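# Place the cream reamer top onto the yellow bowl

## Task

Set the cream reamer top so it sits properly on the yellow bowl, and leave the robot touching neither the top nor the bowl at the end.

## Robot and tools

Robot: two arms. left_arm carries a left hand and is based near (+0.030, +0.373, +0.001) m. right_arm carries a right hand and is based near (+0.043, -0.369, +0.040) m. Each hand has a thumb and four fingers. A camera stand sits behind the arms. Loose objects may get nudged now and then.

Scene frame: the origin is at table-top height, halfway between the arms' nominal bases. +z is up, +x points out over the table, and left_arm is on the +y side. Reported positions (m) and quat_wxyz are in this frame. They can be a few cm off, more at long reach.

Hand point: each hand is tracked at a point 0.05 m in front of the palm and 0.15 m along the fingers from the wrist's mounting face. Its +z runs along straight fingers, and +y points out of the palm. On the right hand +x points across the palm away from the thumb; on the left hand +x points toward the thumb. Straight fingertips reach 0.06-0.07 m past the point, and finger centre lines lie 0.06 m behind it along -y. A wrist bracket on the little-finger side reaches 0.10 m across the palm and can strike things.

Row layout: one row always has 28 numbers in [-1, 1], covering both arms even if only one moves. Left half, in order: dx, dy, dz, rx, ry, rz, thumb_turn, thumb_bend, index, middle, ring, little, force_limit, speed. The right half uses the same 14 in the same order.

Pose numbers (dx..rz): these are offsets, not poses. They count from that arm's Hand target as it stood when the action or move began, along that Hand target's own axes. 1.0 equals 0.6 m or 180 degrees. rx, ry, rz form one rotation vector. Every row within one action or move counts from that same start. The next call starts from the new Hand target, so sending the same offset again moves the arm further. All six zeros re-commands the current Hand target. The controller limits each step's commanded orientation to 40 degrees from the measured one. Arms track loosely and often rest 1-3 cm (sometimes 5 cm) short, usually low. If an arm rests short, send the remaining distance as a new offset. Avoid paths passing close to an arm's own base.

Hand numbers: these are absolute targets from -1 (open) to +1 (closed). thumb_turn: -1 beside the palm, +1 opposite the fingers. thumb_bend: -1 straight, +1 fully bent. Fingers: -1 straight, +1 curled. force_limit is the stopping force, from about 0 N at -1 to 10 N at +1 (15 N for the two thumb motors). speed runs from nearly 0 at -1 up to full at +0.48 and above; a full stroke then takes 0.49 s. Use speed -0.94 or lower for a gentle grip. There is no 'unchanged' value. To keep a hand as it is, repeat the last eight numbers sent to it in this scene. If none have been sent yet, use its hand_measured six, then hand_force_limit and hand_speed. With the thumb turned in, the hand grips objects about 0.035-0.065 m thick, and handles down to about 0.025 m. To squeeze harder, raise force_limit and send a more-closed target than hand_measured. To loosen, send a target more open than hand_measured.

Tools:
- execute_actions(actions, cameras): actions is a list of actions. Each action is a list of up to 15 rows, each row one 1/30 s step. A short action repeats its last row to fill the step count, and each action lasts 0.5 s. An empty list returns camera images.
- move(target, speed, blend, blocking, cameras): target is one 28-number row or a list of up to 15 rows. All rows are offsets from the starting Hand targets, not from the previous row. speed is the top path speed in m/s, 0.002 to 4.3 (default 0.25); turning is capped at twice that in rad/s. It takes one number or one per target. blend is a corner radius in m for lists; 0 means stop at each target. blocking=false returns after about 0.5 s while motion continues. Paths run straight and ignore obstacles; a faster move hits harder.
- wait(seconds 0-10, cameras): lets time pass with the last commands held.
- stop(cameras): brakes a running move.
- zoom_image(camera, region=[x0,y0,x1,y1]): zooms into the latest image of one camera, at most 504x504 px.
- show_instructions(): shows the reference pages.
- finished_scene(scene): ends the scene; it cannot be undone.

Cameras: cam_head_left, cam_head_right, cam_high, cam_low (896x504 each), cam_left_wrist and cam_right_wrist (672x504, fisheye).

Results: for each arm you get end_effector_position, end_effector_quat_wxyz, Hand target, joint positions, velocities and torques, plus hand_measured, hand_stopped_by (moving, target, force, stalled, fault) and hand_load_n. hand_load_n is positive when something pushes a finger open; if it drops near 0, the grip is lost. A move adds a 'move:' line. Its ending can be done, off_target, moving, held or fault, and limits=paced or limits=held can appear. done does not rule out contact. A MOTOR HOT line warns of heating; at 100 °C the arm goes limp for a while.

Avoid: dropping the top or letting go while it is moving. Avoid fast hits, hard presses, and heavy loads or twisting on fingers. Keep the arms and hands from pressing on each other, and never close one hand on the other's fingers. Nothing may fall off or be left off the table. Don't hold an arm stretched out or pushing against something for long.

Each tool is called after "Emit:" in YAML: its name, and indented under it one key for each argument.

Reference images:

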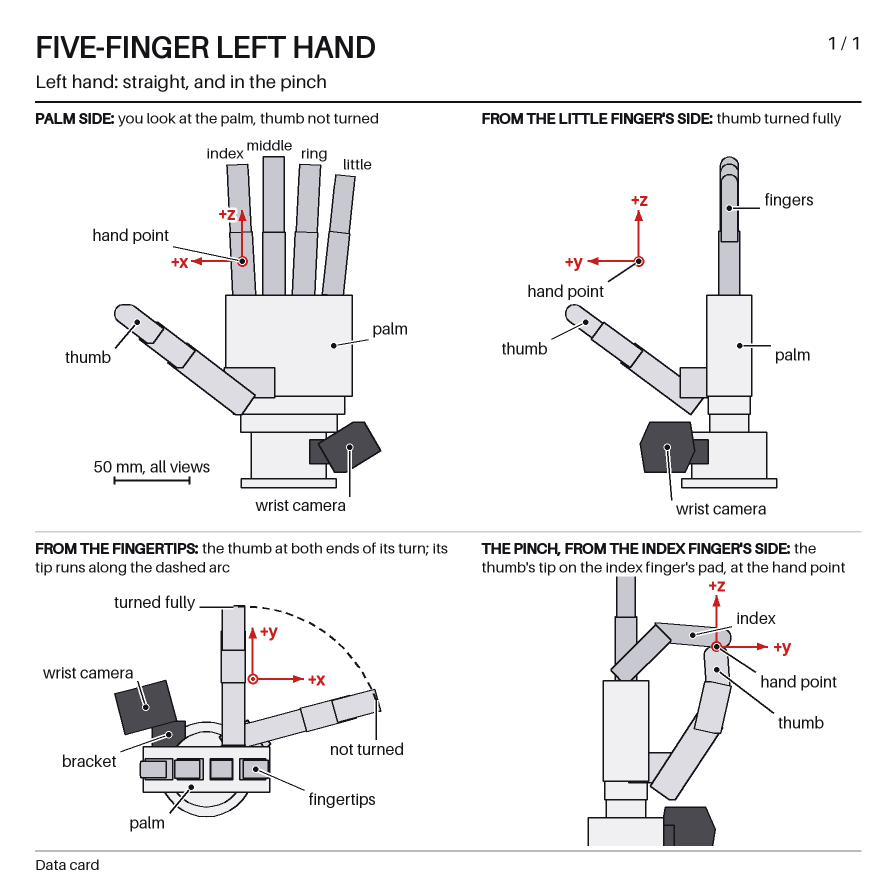

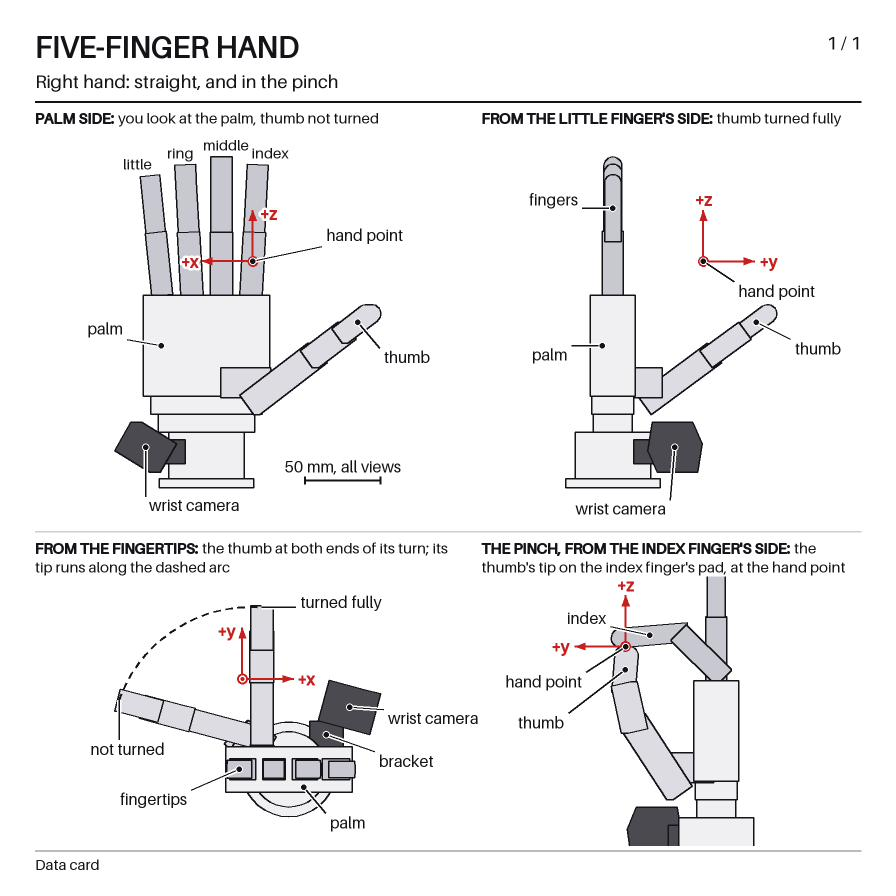

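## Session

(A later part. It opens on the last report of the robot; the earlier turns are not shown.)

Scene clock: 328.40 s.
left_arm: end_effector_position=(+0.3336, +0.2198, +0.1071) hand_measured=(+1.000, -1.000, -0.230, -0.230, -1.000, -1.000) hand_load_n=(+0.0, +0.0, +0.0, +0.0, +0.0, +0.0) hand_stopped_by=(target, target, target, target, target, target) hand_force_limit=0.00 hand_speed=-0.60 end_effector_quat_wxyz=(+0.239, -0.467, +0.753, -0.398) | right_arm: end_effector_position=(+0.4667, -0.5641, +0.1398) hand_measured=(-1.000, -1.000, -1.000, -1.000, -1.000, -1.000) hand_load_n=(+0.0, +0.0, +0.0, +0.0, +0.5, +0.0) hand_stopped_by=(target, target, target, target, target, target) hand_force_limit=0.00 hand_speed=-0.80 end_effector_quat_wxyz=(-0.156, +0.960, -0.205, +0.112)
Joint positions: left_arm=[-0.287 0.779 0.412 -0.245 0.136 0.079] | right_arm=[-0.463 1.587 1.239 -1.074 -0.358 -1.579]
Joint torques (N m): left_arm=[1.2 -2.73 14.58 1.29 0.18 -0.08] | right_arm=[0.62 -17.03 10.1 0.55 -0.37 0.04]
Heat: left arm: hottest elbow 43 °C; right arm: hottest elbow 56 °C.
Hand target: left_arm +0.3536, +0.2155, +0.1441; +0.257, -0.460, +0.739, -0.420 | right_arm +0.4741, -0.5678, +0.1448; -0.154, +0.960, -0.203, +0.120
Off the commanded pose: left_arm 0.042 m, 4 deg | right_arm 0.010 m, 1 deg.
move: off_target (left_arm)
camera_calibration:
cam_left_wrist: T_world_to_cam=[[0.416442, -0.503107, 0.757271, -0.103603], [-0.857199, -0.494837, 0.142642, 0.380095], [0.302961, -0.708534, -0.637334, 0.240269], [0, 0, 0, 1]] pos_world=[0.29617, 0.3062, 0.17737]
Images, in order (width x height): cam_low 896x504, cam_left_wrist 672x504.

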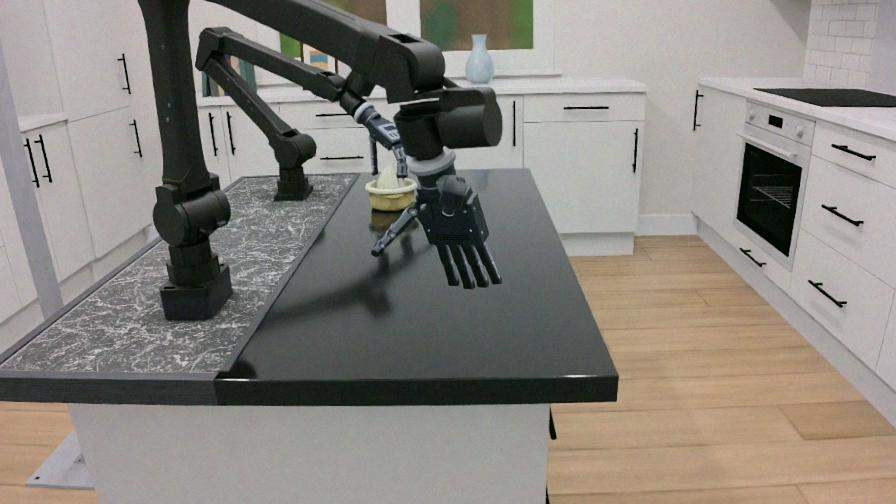

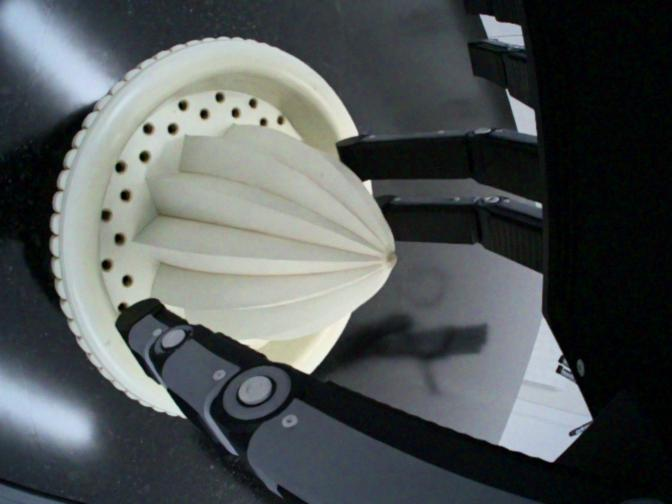

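Emit:
move:
  target: [0,-0.1457,-0.0487,0,0,0,1,-1,-0.5,-0.5,-1,-1,0,-0.6,0,0,0,0,0,0,-1,-1,-1,-1,-1,-1,0,-0.8]
  speed: 0.06
  cameras: ["cam_left_wrist","cam_low","cam_head_left"]

Emit:
zoom_image:
  camera: "cam_low"
  region: [365, 160, 421, 216]

Scene clock: 335.43 s.
left_arm: end_effector_position=(+0.3552, +0.2129, +0.1981) hand_measured=(+1.000, -1.000, -0.500, -0.500, -1.000, -1.000) hand_load_n=(+0.0, +0.0, +0.0, +0.0, +0.0, +0.0) hand_stopped_by=(target, target, target, target, target, target) hand_force_limit=0.00 hand_speed=-0.60 end_effector_quat_wxyz=(+0.243, -0.465, +0.750, -0.403) | right_arm: end_effector_position=(+0.4667, -0.5641, +0.1398) hand_measured=(-1.000, -1.000, -1.000, -1.000, -1.000, -1.000) hand_load_n=(+0.0, +0.0, +0.0, +0.0, +0.0, +0.0) hand_stopped_by=(target, target, target, target, target, target) hand_force_limit=0.00 hand_speed=-0.80 end_effector_quat_wxyz=(-0.156, +0.960, -0.205, +0.112)
Joint positions: left_arm=[-0.287 0.77 0.648 -0.476 0.135 0.079] | right_arm=[-0.463 1.587 1.239 -1.074 -0.358 -1.579]
Joint torques (N m): left_arm=[0.44 -1.79 15.71 1.33 -0.11 -0.13] | right_arm=[0.38 -17.55 10.22 0.64 -0.37 0.08]
Heat: left arm: hottest elbow 45 °C; right arm: hottest elbow 56 °C.
Hand target: left_arm +0.3716, +0.2072, +0.2340; +0.257, -0.460, +0.739, -0.420 | right_arm +0.4741, -0.5678, +0.1448; -0.154, +0.960, -0.203, +0.120
Off the commanded pose: left_arm 0.040 m, 3 deg | right_arm 0.010 m, 1 deg.
move: off_target (left_arm)
camera_calibration:
cam_left_wrist: T_world_to_cam=[[0.406891, -0.50004, 0.76446, -0.18372], [-0.85881, -0.494564, 0.133611, 0.384521], [0.311264, -0.710891, -0.630673, 0.283173], [0, 0, 0, 1]] pos_world=[0.316843, 0.299608, 0.26766]
Images, in order (width x height): cam_head_left 896x504, cam_low 896x504, cam_left_wrist 672x504.

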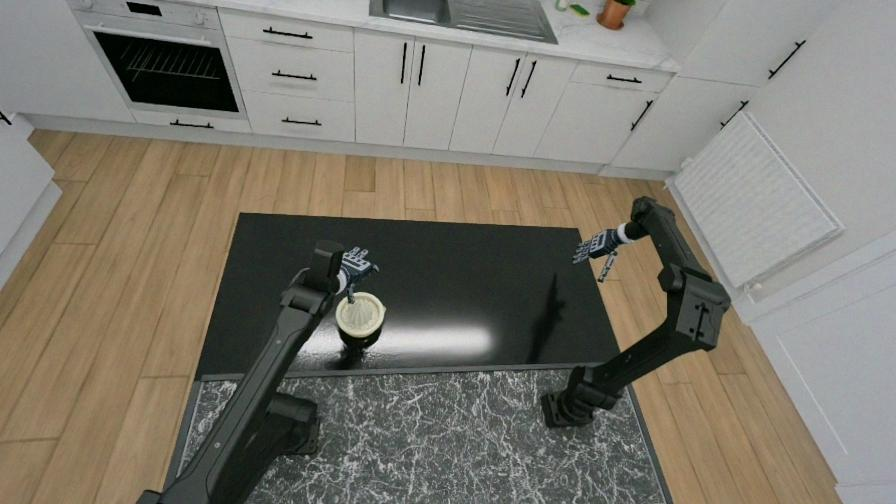

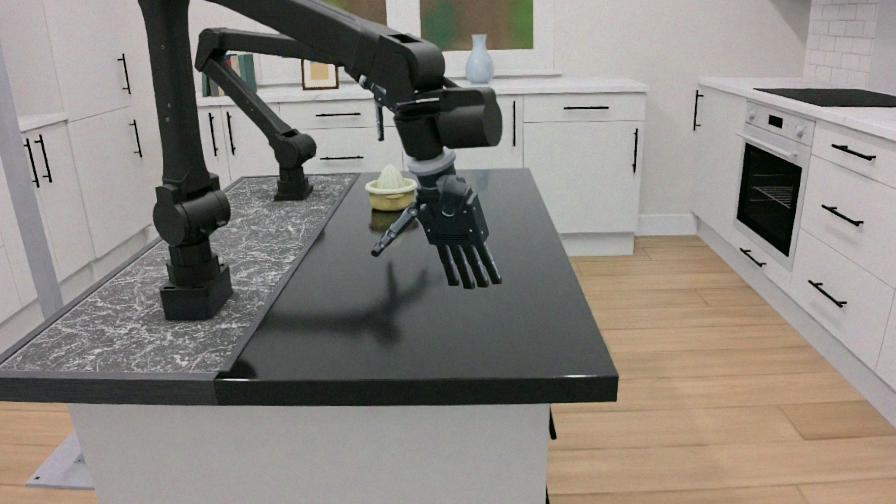

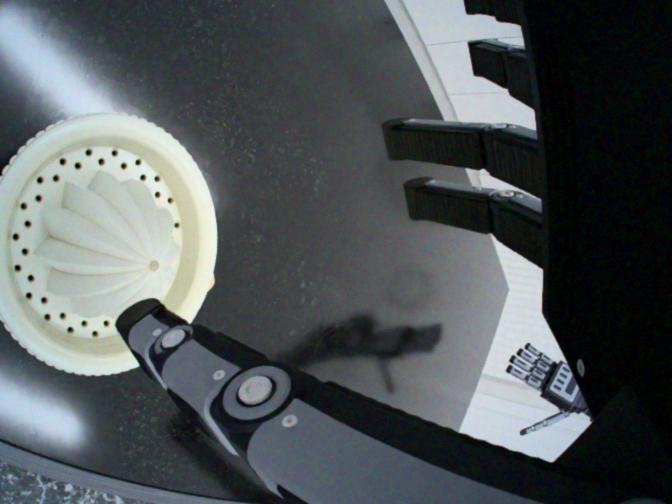

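Scaled by 9.000 from the camera's 896x504 image, which has a finer 1280x720 frame.

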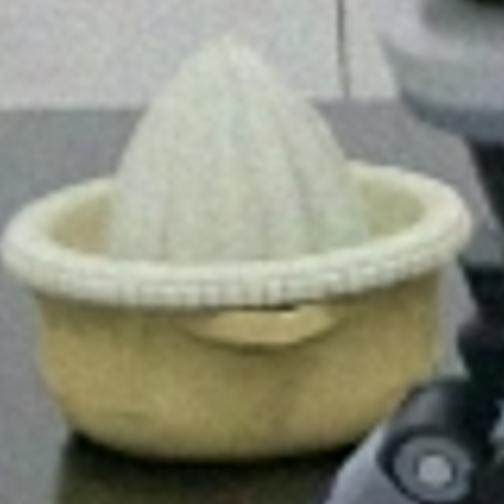

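Emit:
execute_actions:
  actions: []

Emit:
zoom_image:
  camera: "cam_head_left"
  region: [325, 280, 395, 350]

Emit:
zoom_image:
  camera: "cam_head_right"
  region: [335, 280, 405, 350]

Emit:
zoom_image:
  camera: "cam_high"
  region: [480, 280, 550, 350]

Emit:
zoom_image:
  camera: "cam_low"
  region: [360, 155, 430, 225]

Scene clock: 339.90 s.
left_arm: end_effector_position=(+0.3552, +0.2129, +0.1981) hand_measured=(+1.000, -1.000, -0.500, -0.500, -1.000, -1.000) hand_load_n=(+0.0, +0.0, -0.5, +0.0, +0.0, +0.0) hand_stopped_by=(target, target, target, target, target, target) hand_force_limit=0.00 hand_speed=-0.60 end_effector_quat_wxyz=(+0.243, -0.465, +0.750, -0.403) | right_arm: end_effector_position=(+0.4667, -0.5641, +0.1398) hand_measured=(-1.000, -1.000, -1.000, -1.000, -1.000, -1.000) hand_load_n=(+0.0, +0.0, +0.0, +0.0, +0.0, +0.0) hand_stopped_by=(target, target, target, target, target, target) hand_force_limit=0.00 hand_speed=-0.80 end_effector_quat_wxyz=(-0.156, +0.960, -0.205, +0.112)
Joint positions: left_arm=[-0.287 0.77 0.648 -0.476 0.135 0.079] | right_arm=[-0.463 1.587 1.239 -1.074 -0.358 -1.579]
Joint velocities: within noise
Joint torques (N m): left_arm=[0.44 -1.73 15.72 1.35 -0.11 -0.13] | right_arm=[0.32 -17.73 10.39 0.7 -0.32 0.04]
Heat: left arm: hottest elbow 47 °C; right arm: hottest elbow 56 °C.
Hand target: left_arm +0.3716, +0.2072, +0.2340; +0.257, -0.460, +0.739, -0.420 | right_arm +0.4741, -0.5678, +0.1448; -0.154, +0.960, -0.203, +0.120
Off the commanded pose: left_arm 0.040 m, 3 deg | right_arm 0.010 m, 1 deg.
camera_calibration:
cam_left_wrist: T_world_to_cam=[[0.406891, -0.50004, 0.76446, -0.18372], [-0.85881, -0.494564, 0.133611, 0.384521], [0.311264, -0.710891, -0.630673, 0.283173], [0, 0, 0, 1]] pos_world=[0.316843, 0.299608, 0.26766]
cam_right_wrist: T_world_to_cam=[[-0.168066, -0.936915, -0.306502, -0.401434], [-0.959472, 0.0841266, 0.268955, 0.460593], [-0.226203, 0.339283, -0.913082, 0.538337], [0, 0, 0, 1]] pos_world=[0.496232, -0.597506, 0.244627]

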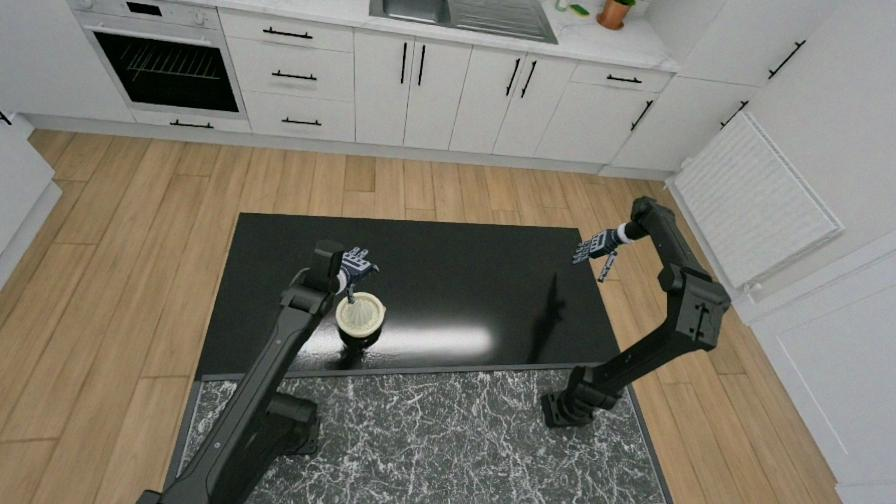

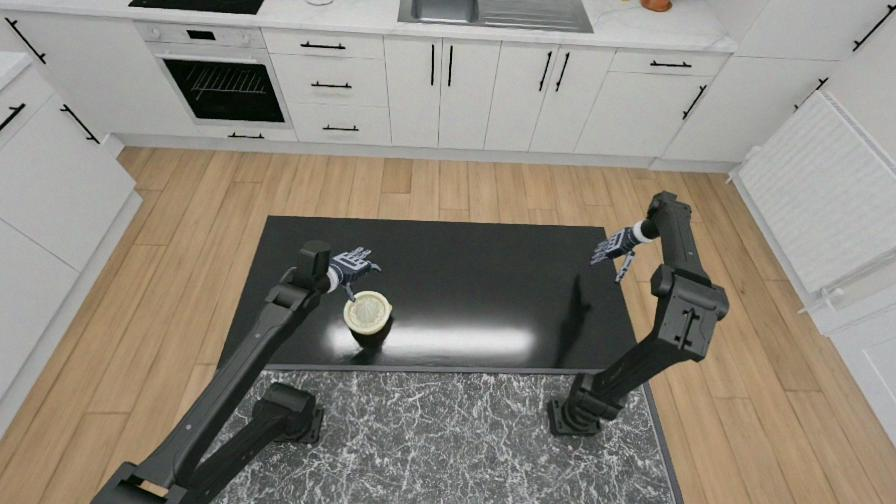

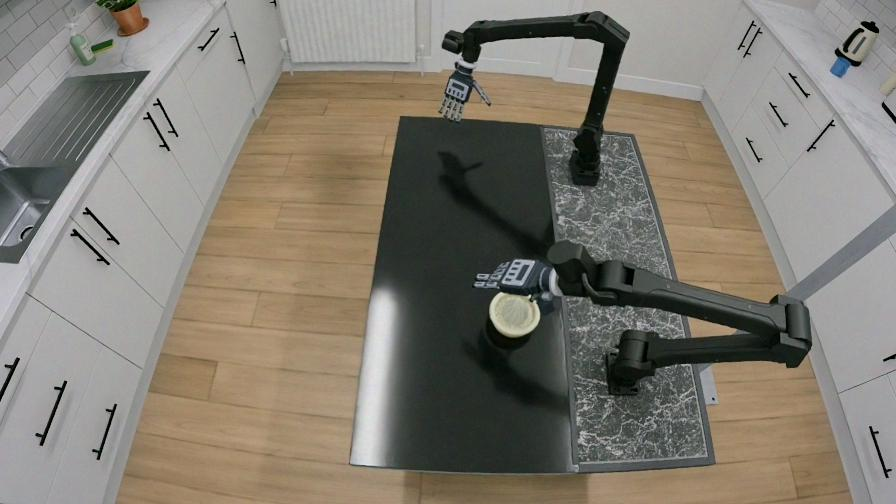

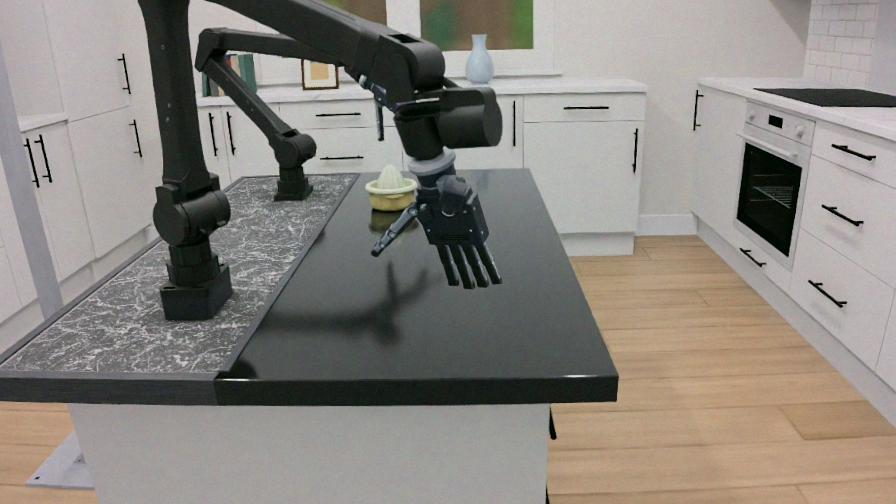

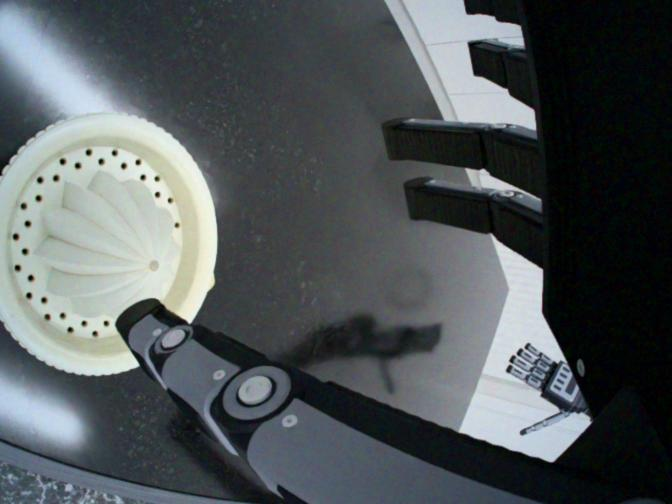

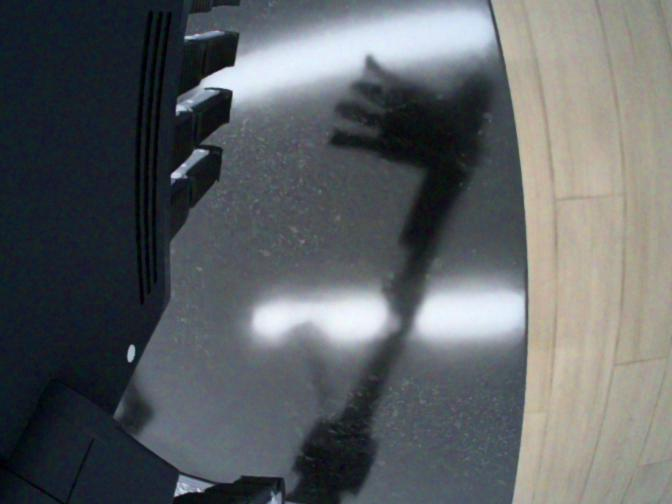

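Scaled by 7.200 from the camera's 896x504 image, which has a finer 1280x720 frame.

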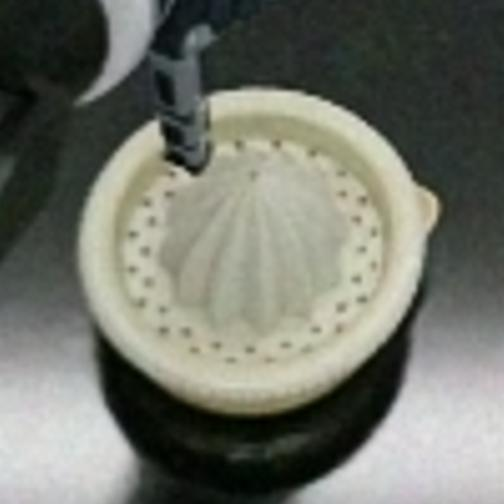

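Scaled by 7.200 from the camera's 896x504 image, which has a finer 1280x720 frame.

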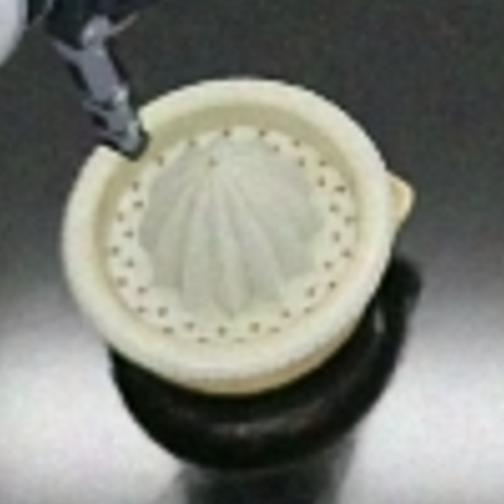

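Scaled by 7.200 from the camera's 896x504 image, which has a finer 1280x720 frame.

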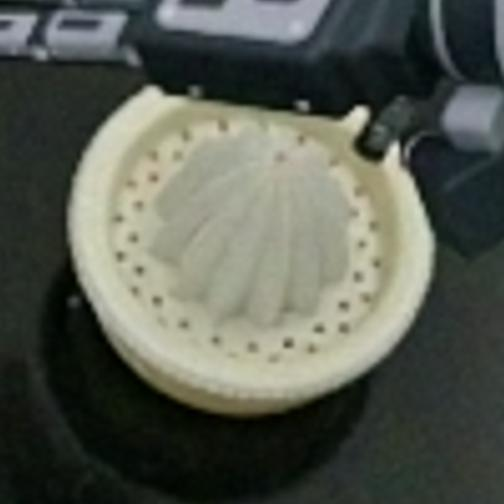

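Scaled by 7.200 from the camera's 896x504 image, which has a finer 1280x720 frame.

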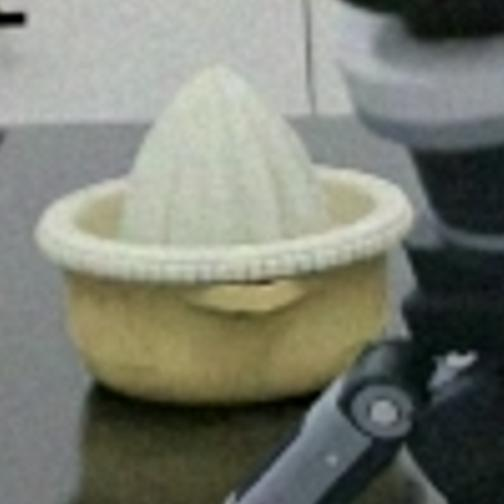

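Emit:
zoom_image:
  camera: "cam_high"
  region: [480, 290, 536, 346]

Emit:
zoom_image:
  camera: "cam_high"
  region: [494, 318, 534, 348]

Emit:
zoom_image:
  camera: "cam_low"
  region: [362, 170, 420, 215]

Scaled by 9.000 from the camera's 896x504 image, which has a finer 1280x720 frame.

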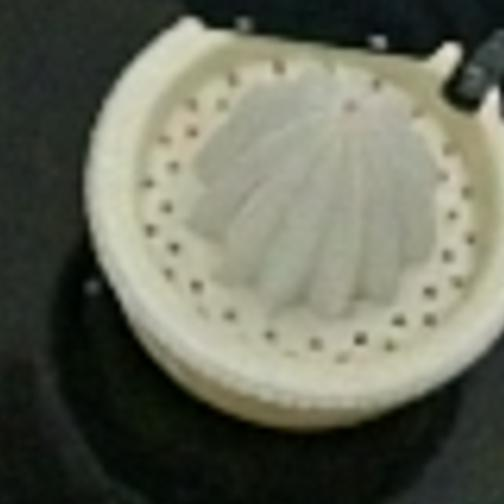

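Scaled by 12.600 from the camera's 896x504 image, which has a finer 1280x720 frame.

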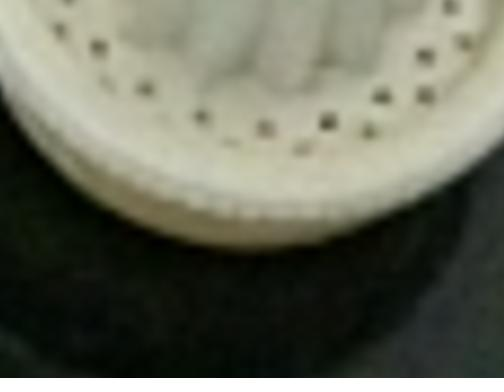

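Scaled by 8.690 from the camera's 896x504 image, which has a finer 1280x720 frame.

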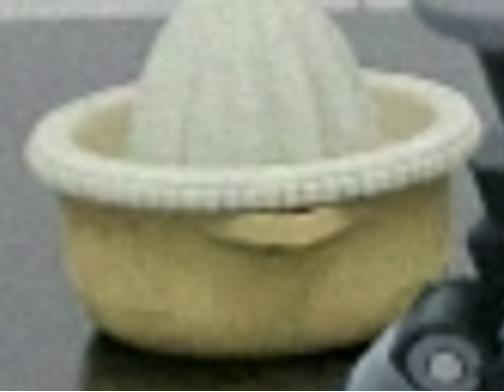

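Emit:
finished_scene:
  scene: 2

The scene is finished: the task was done.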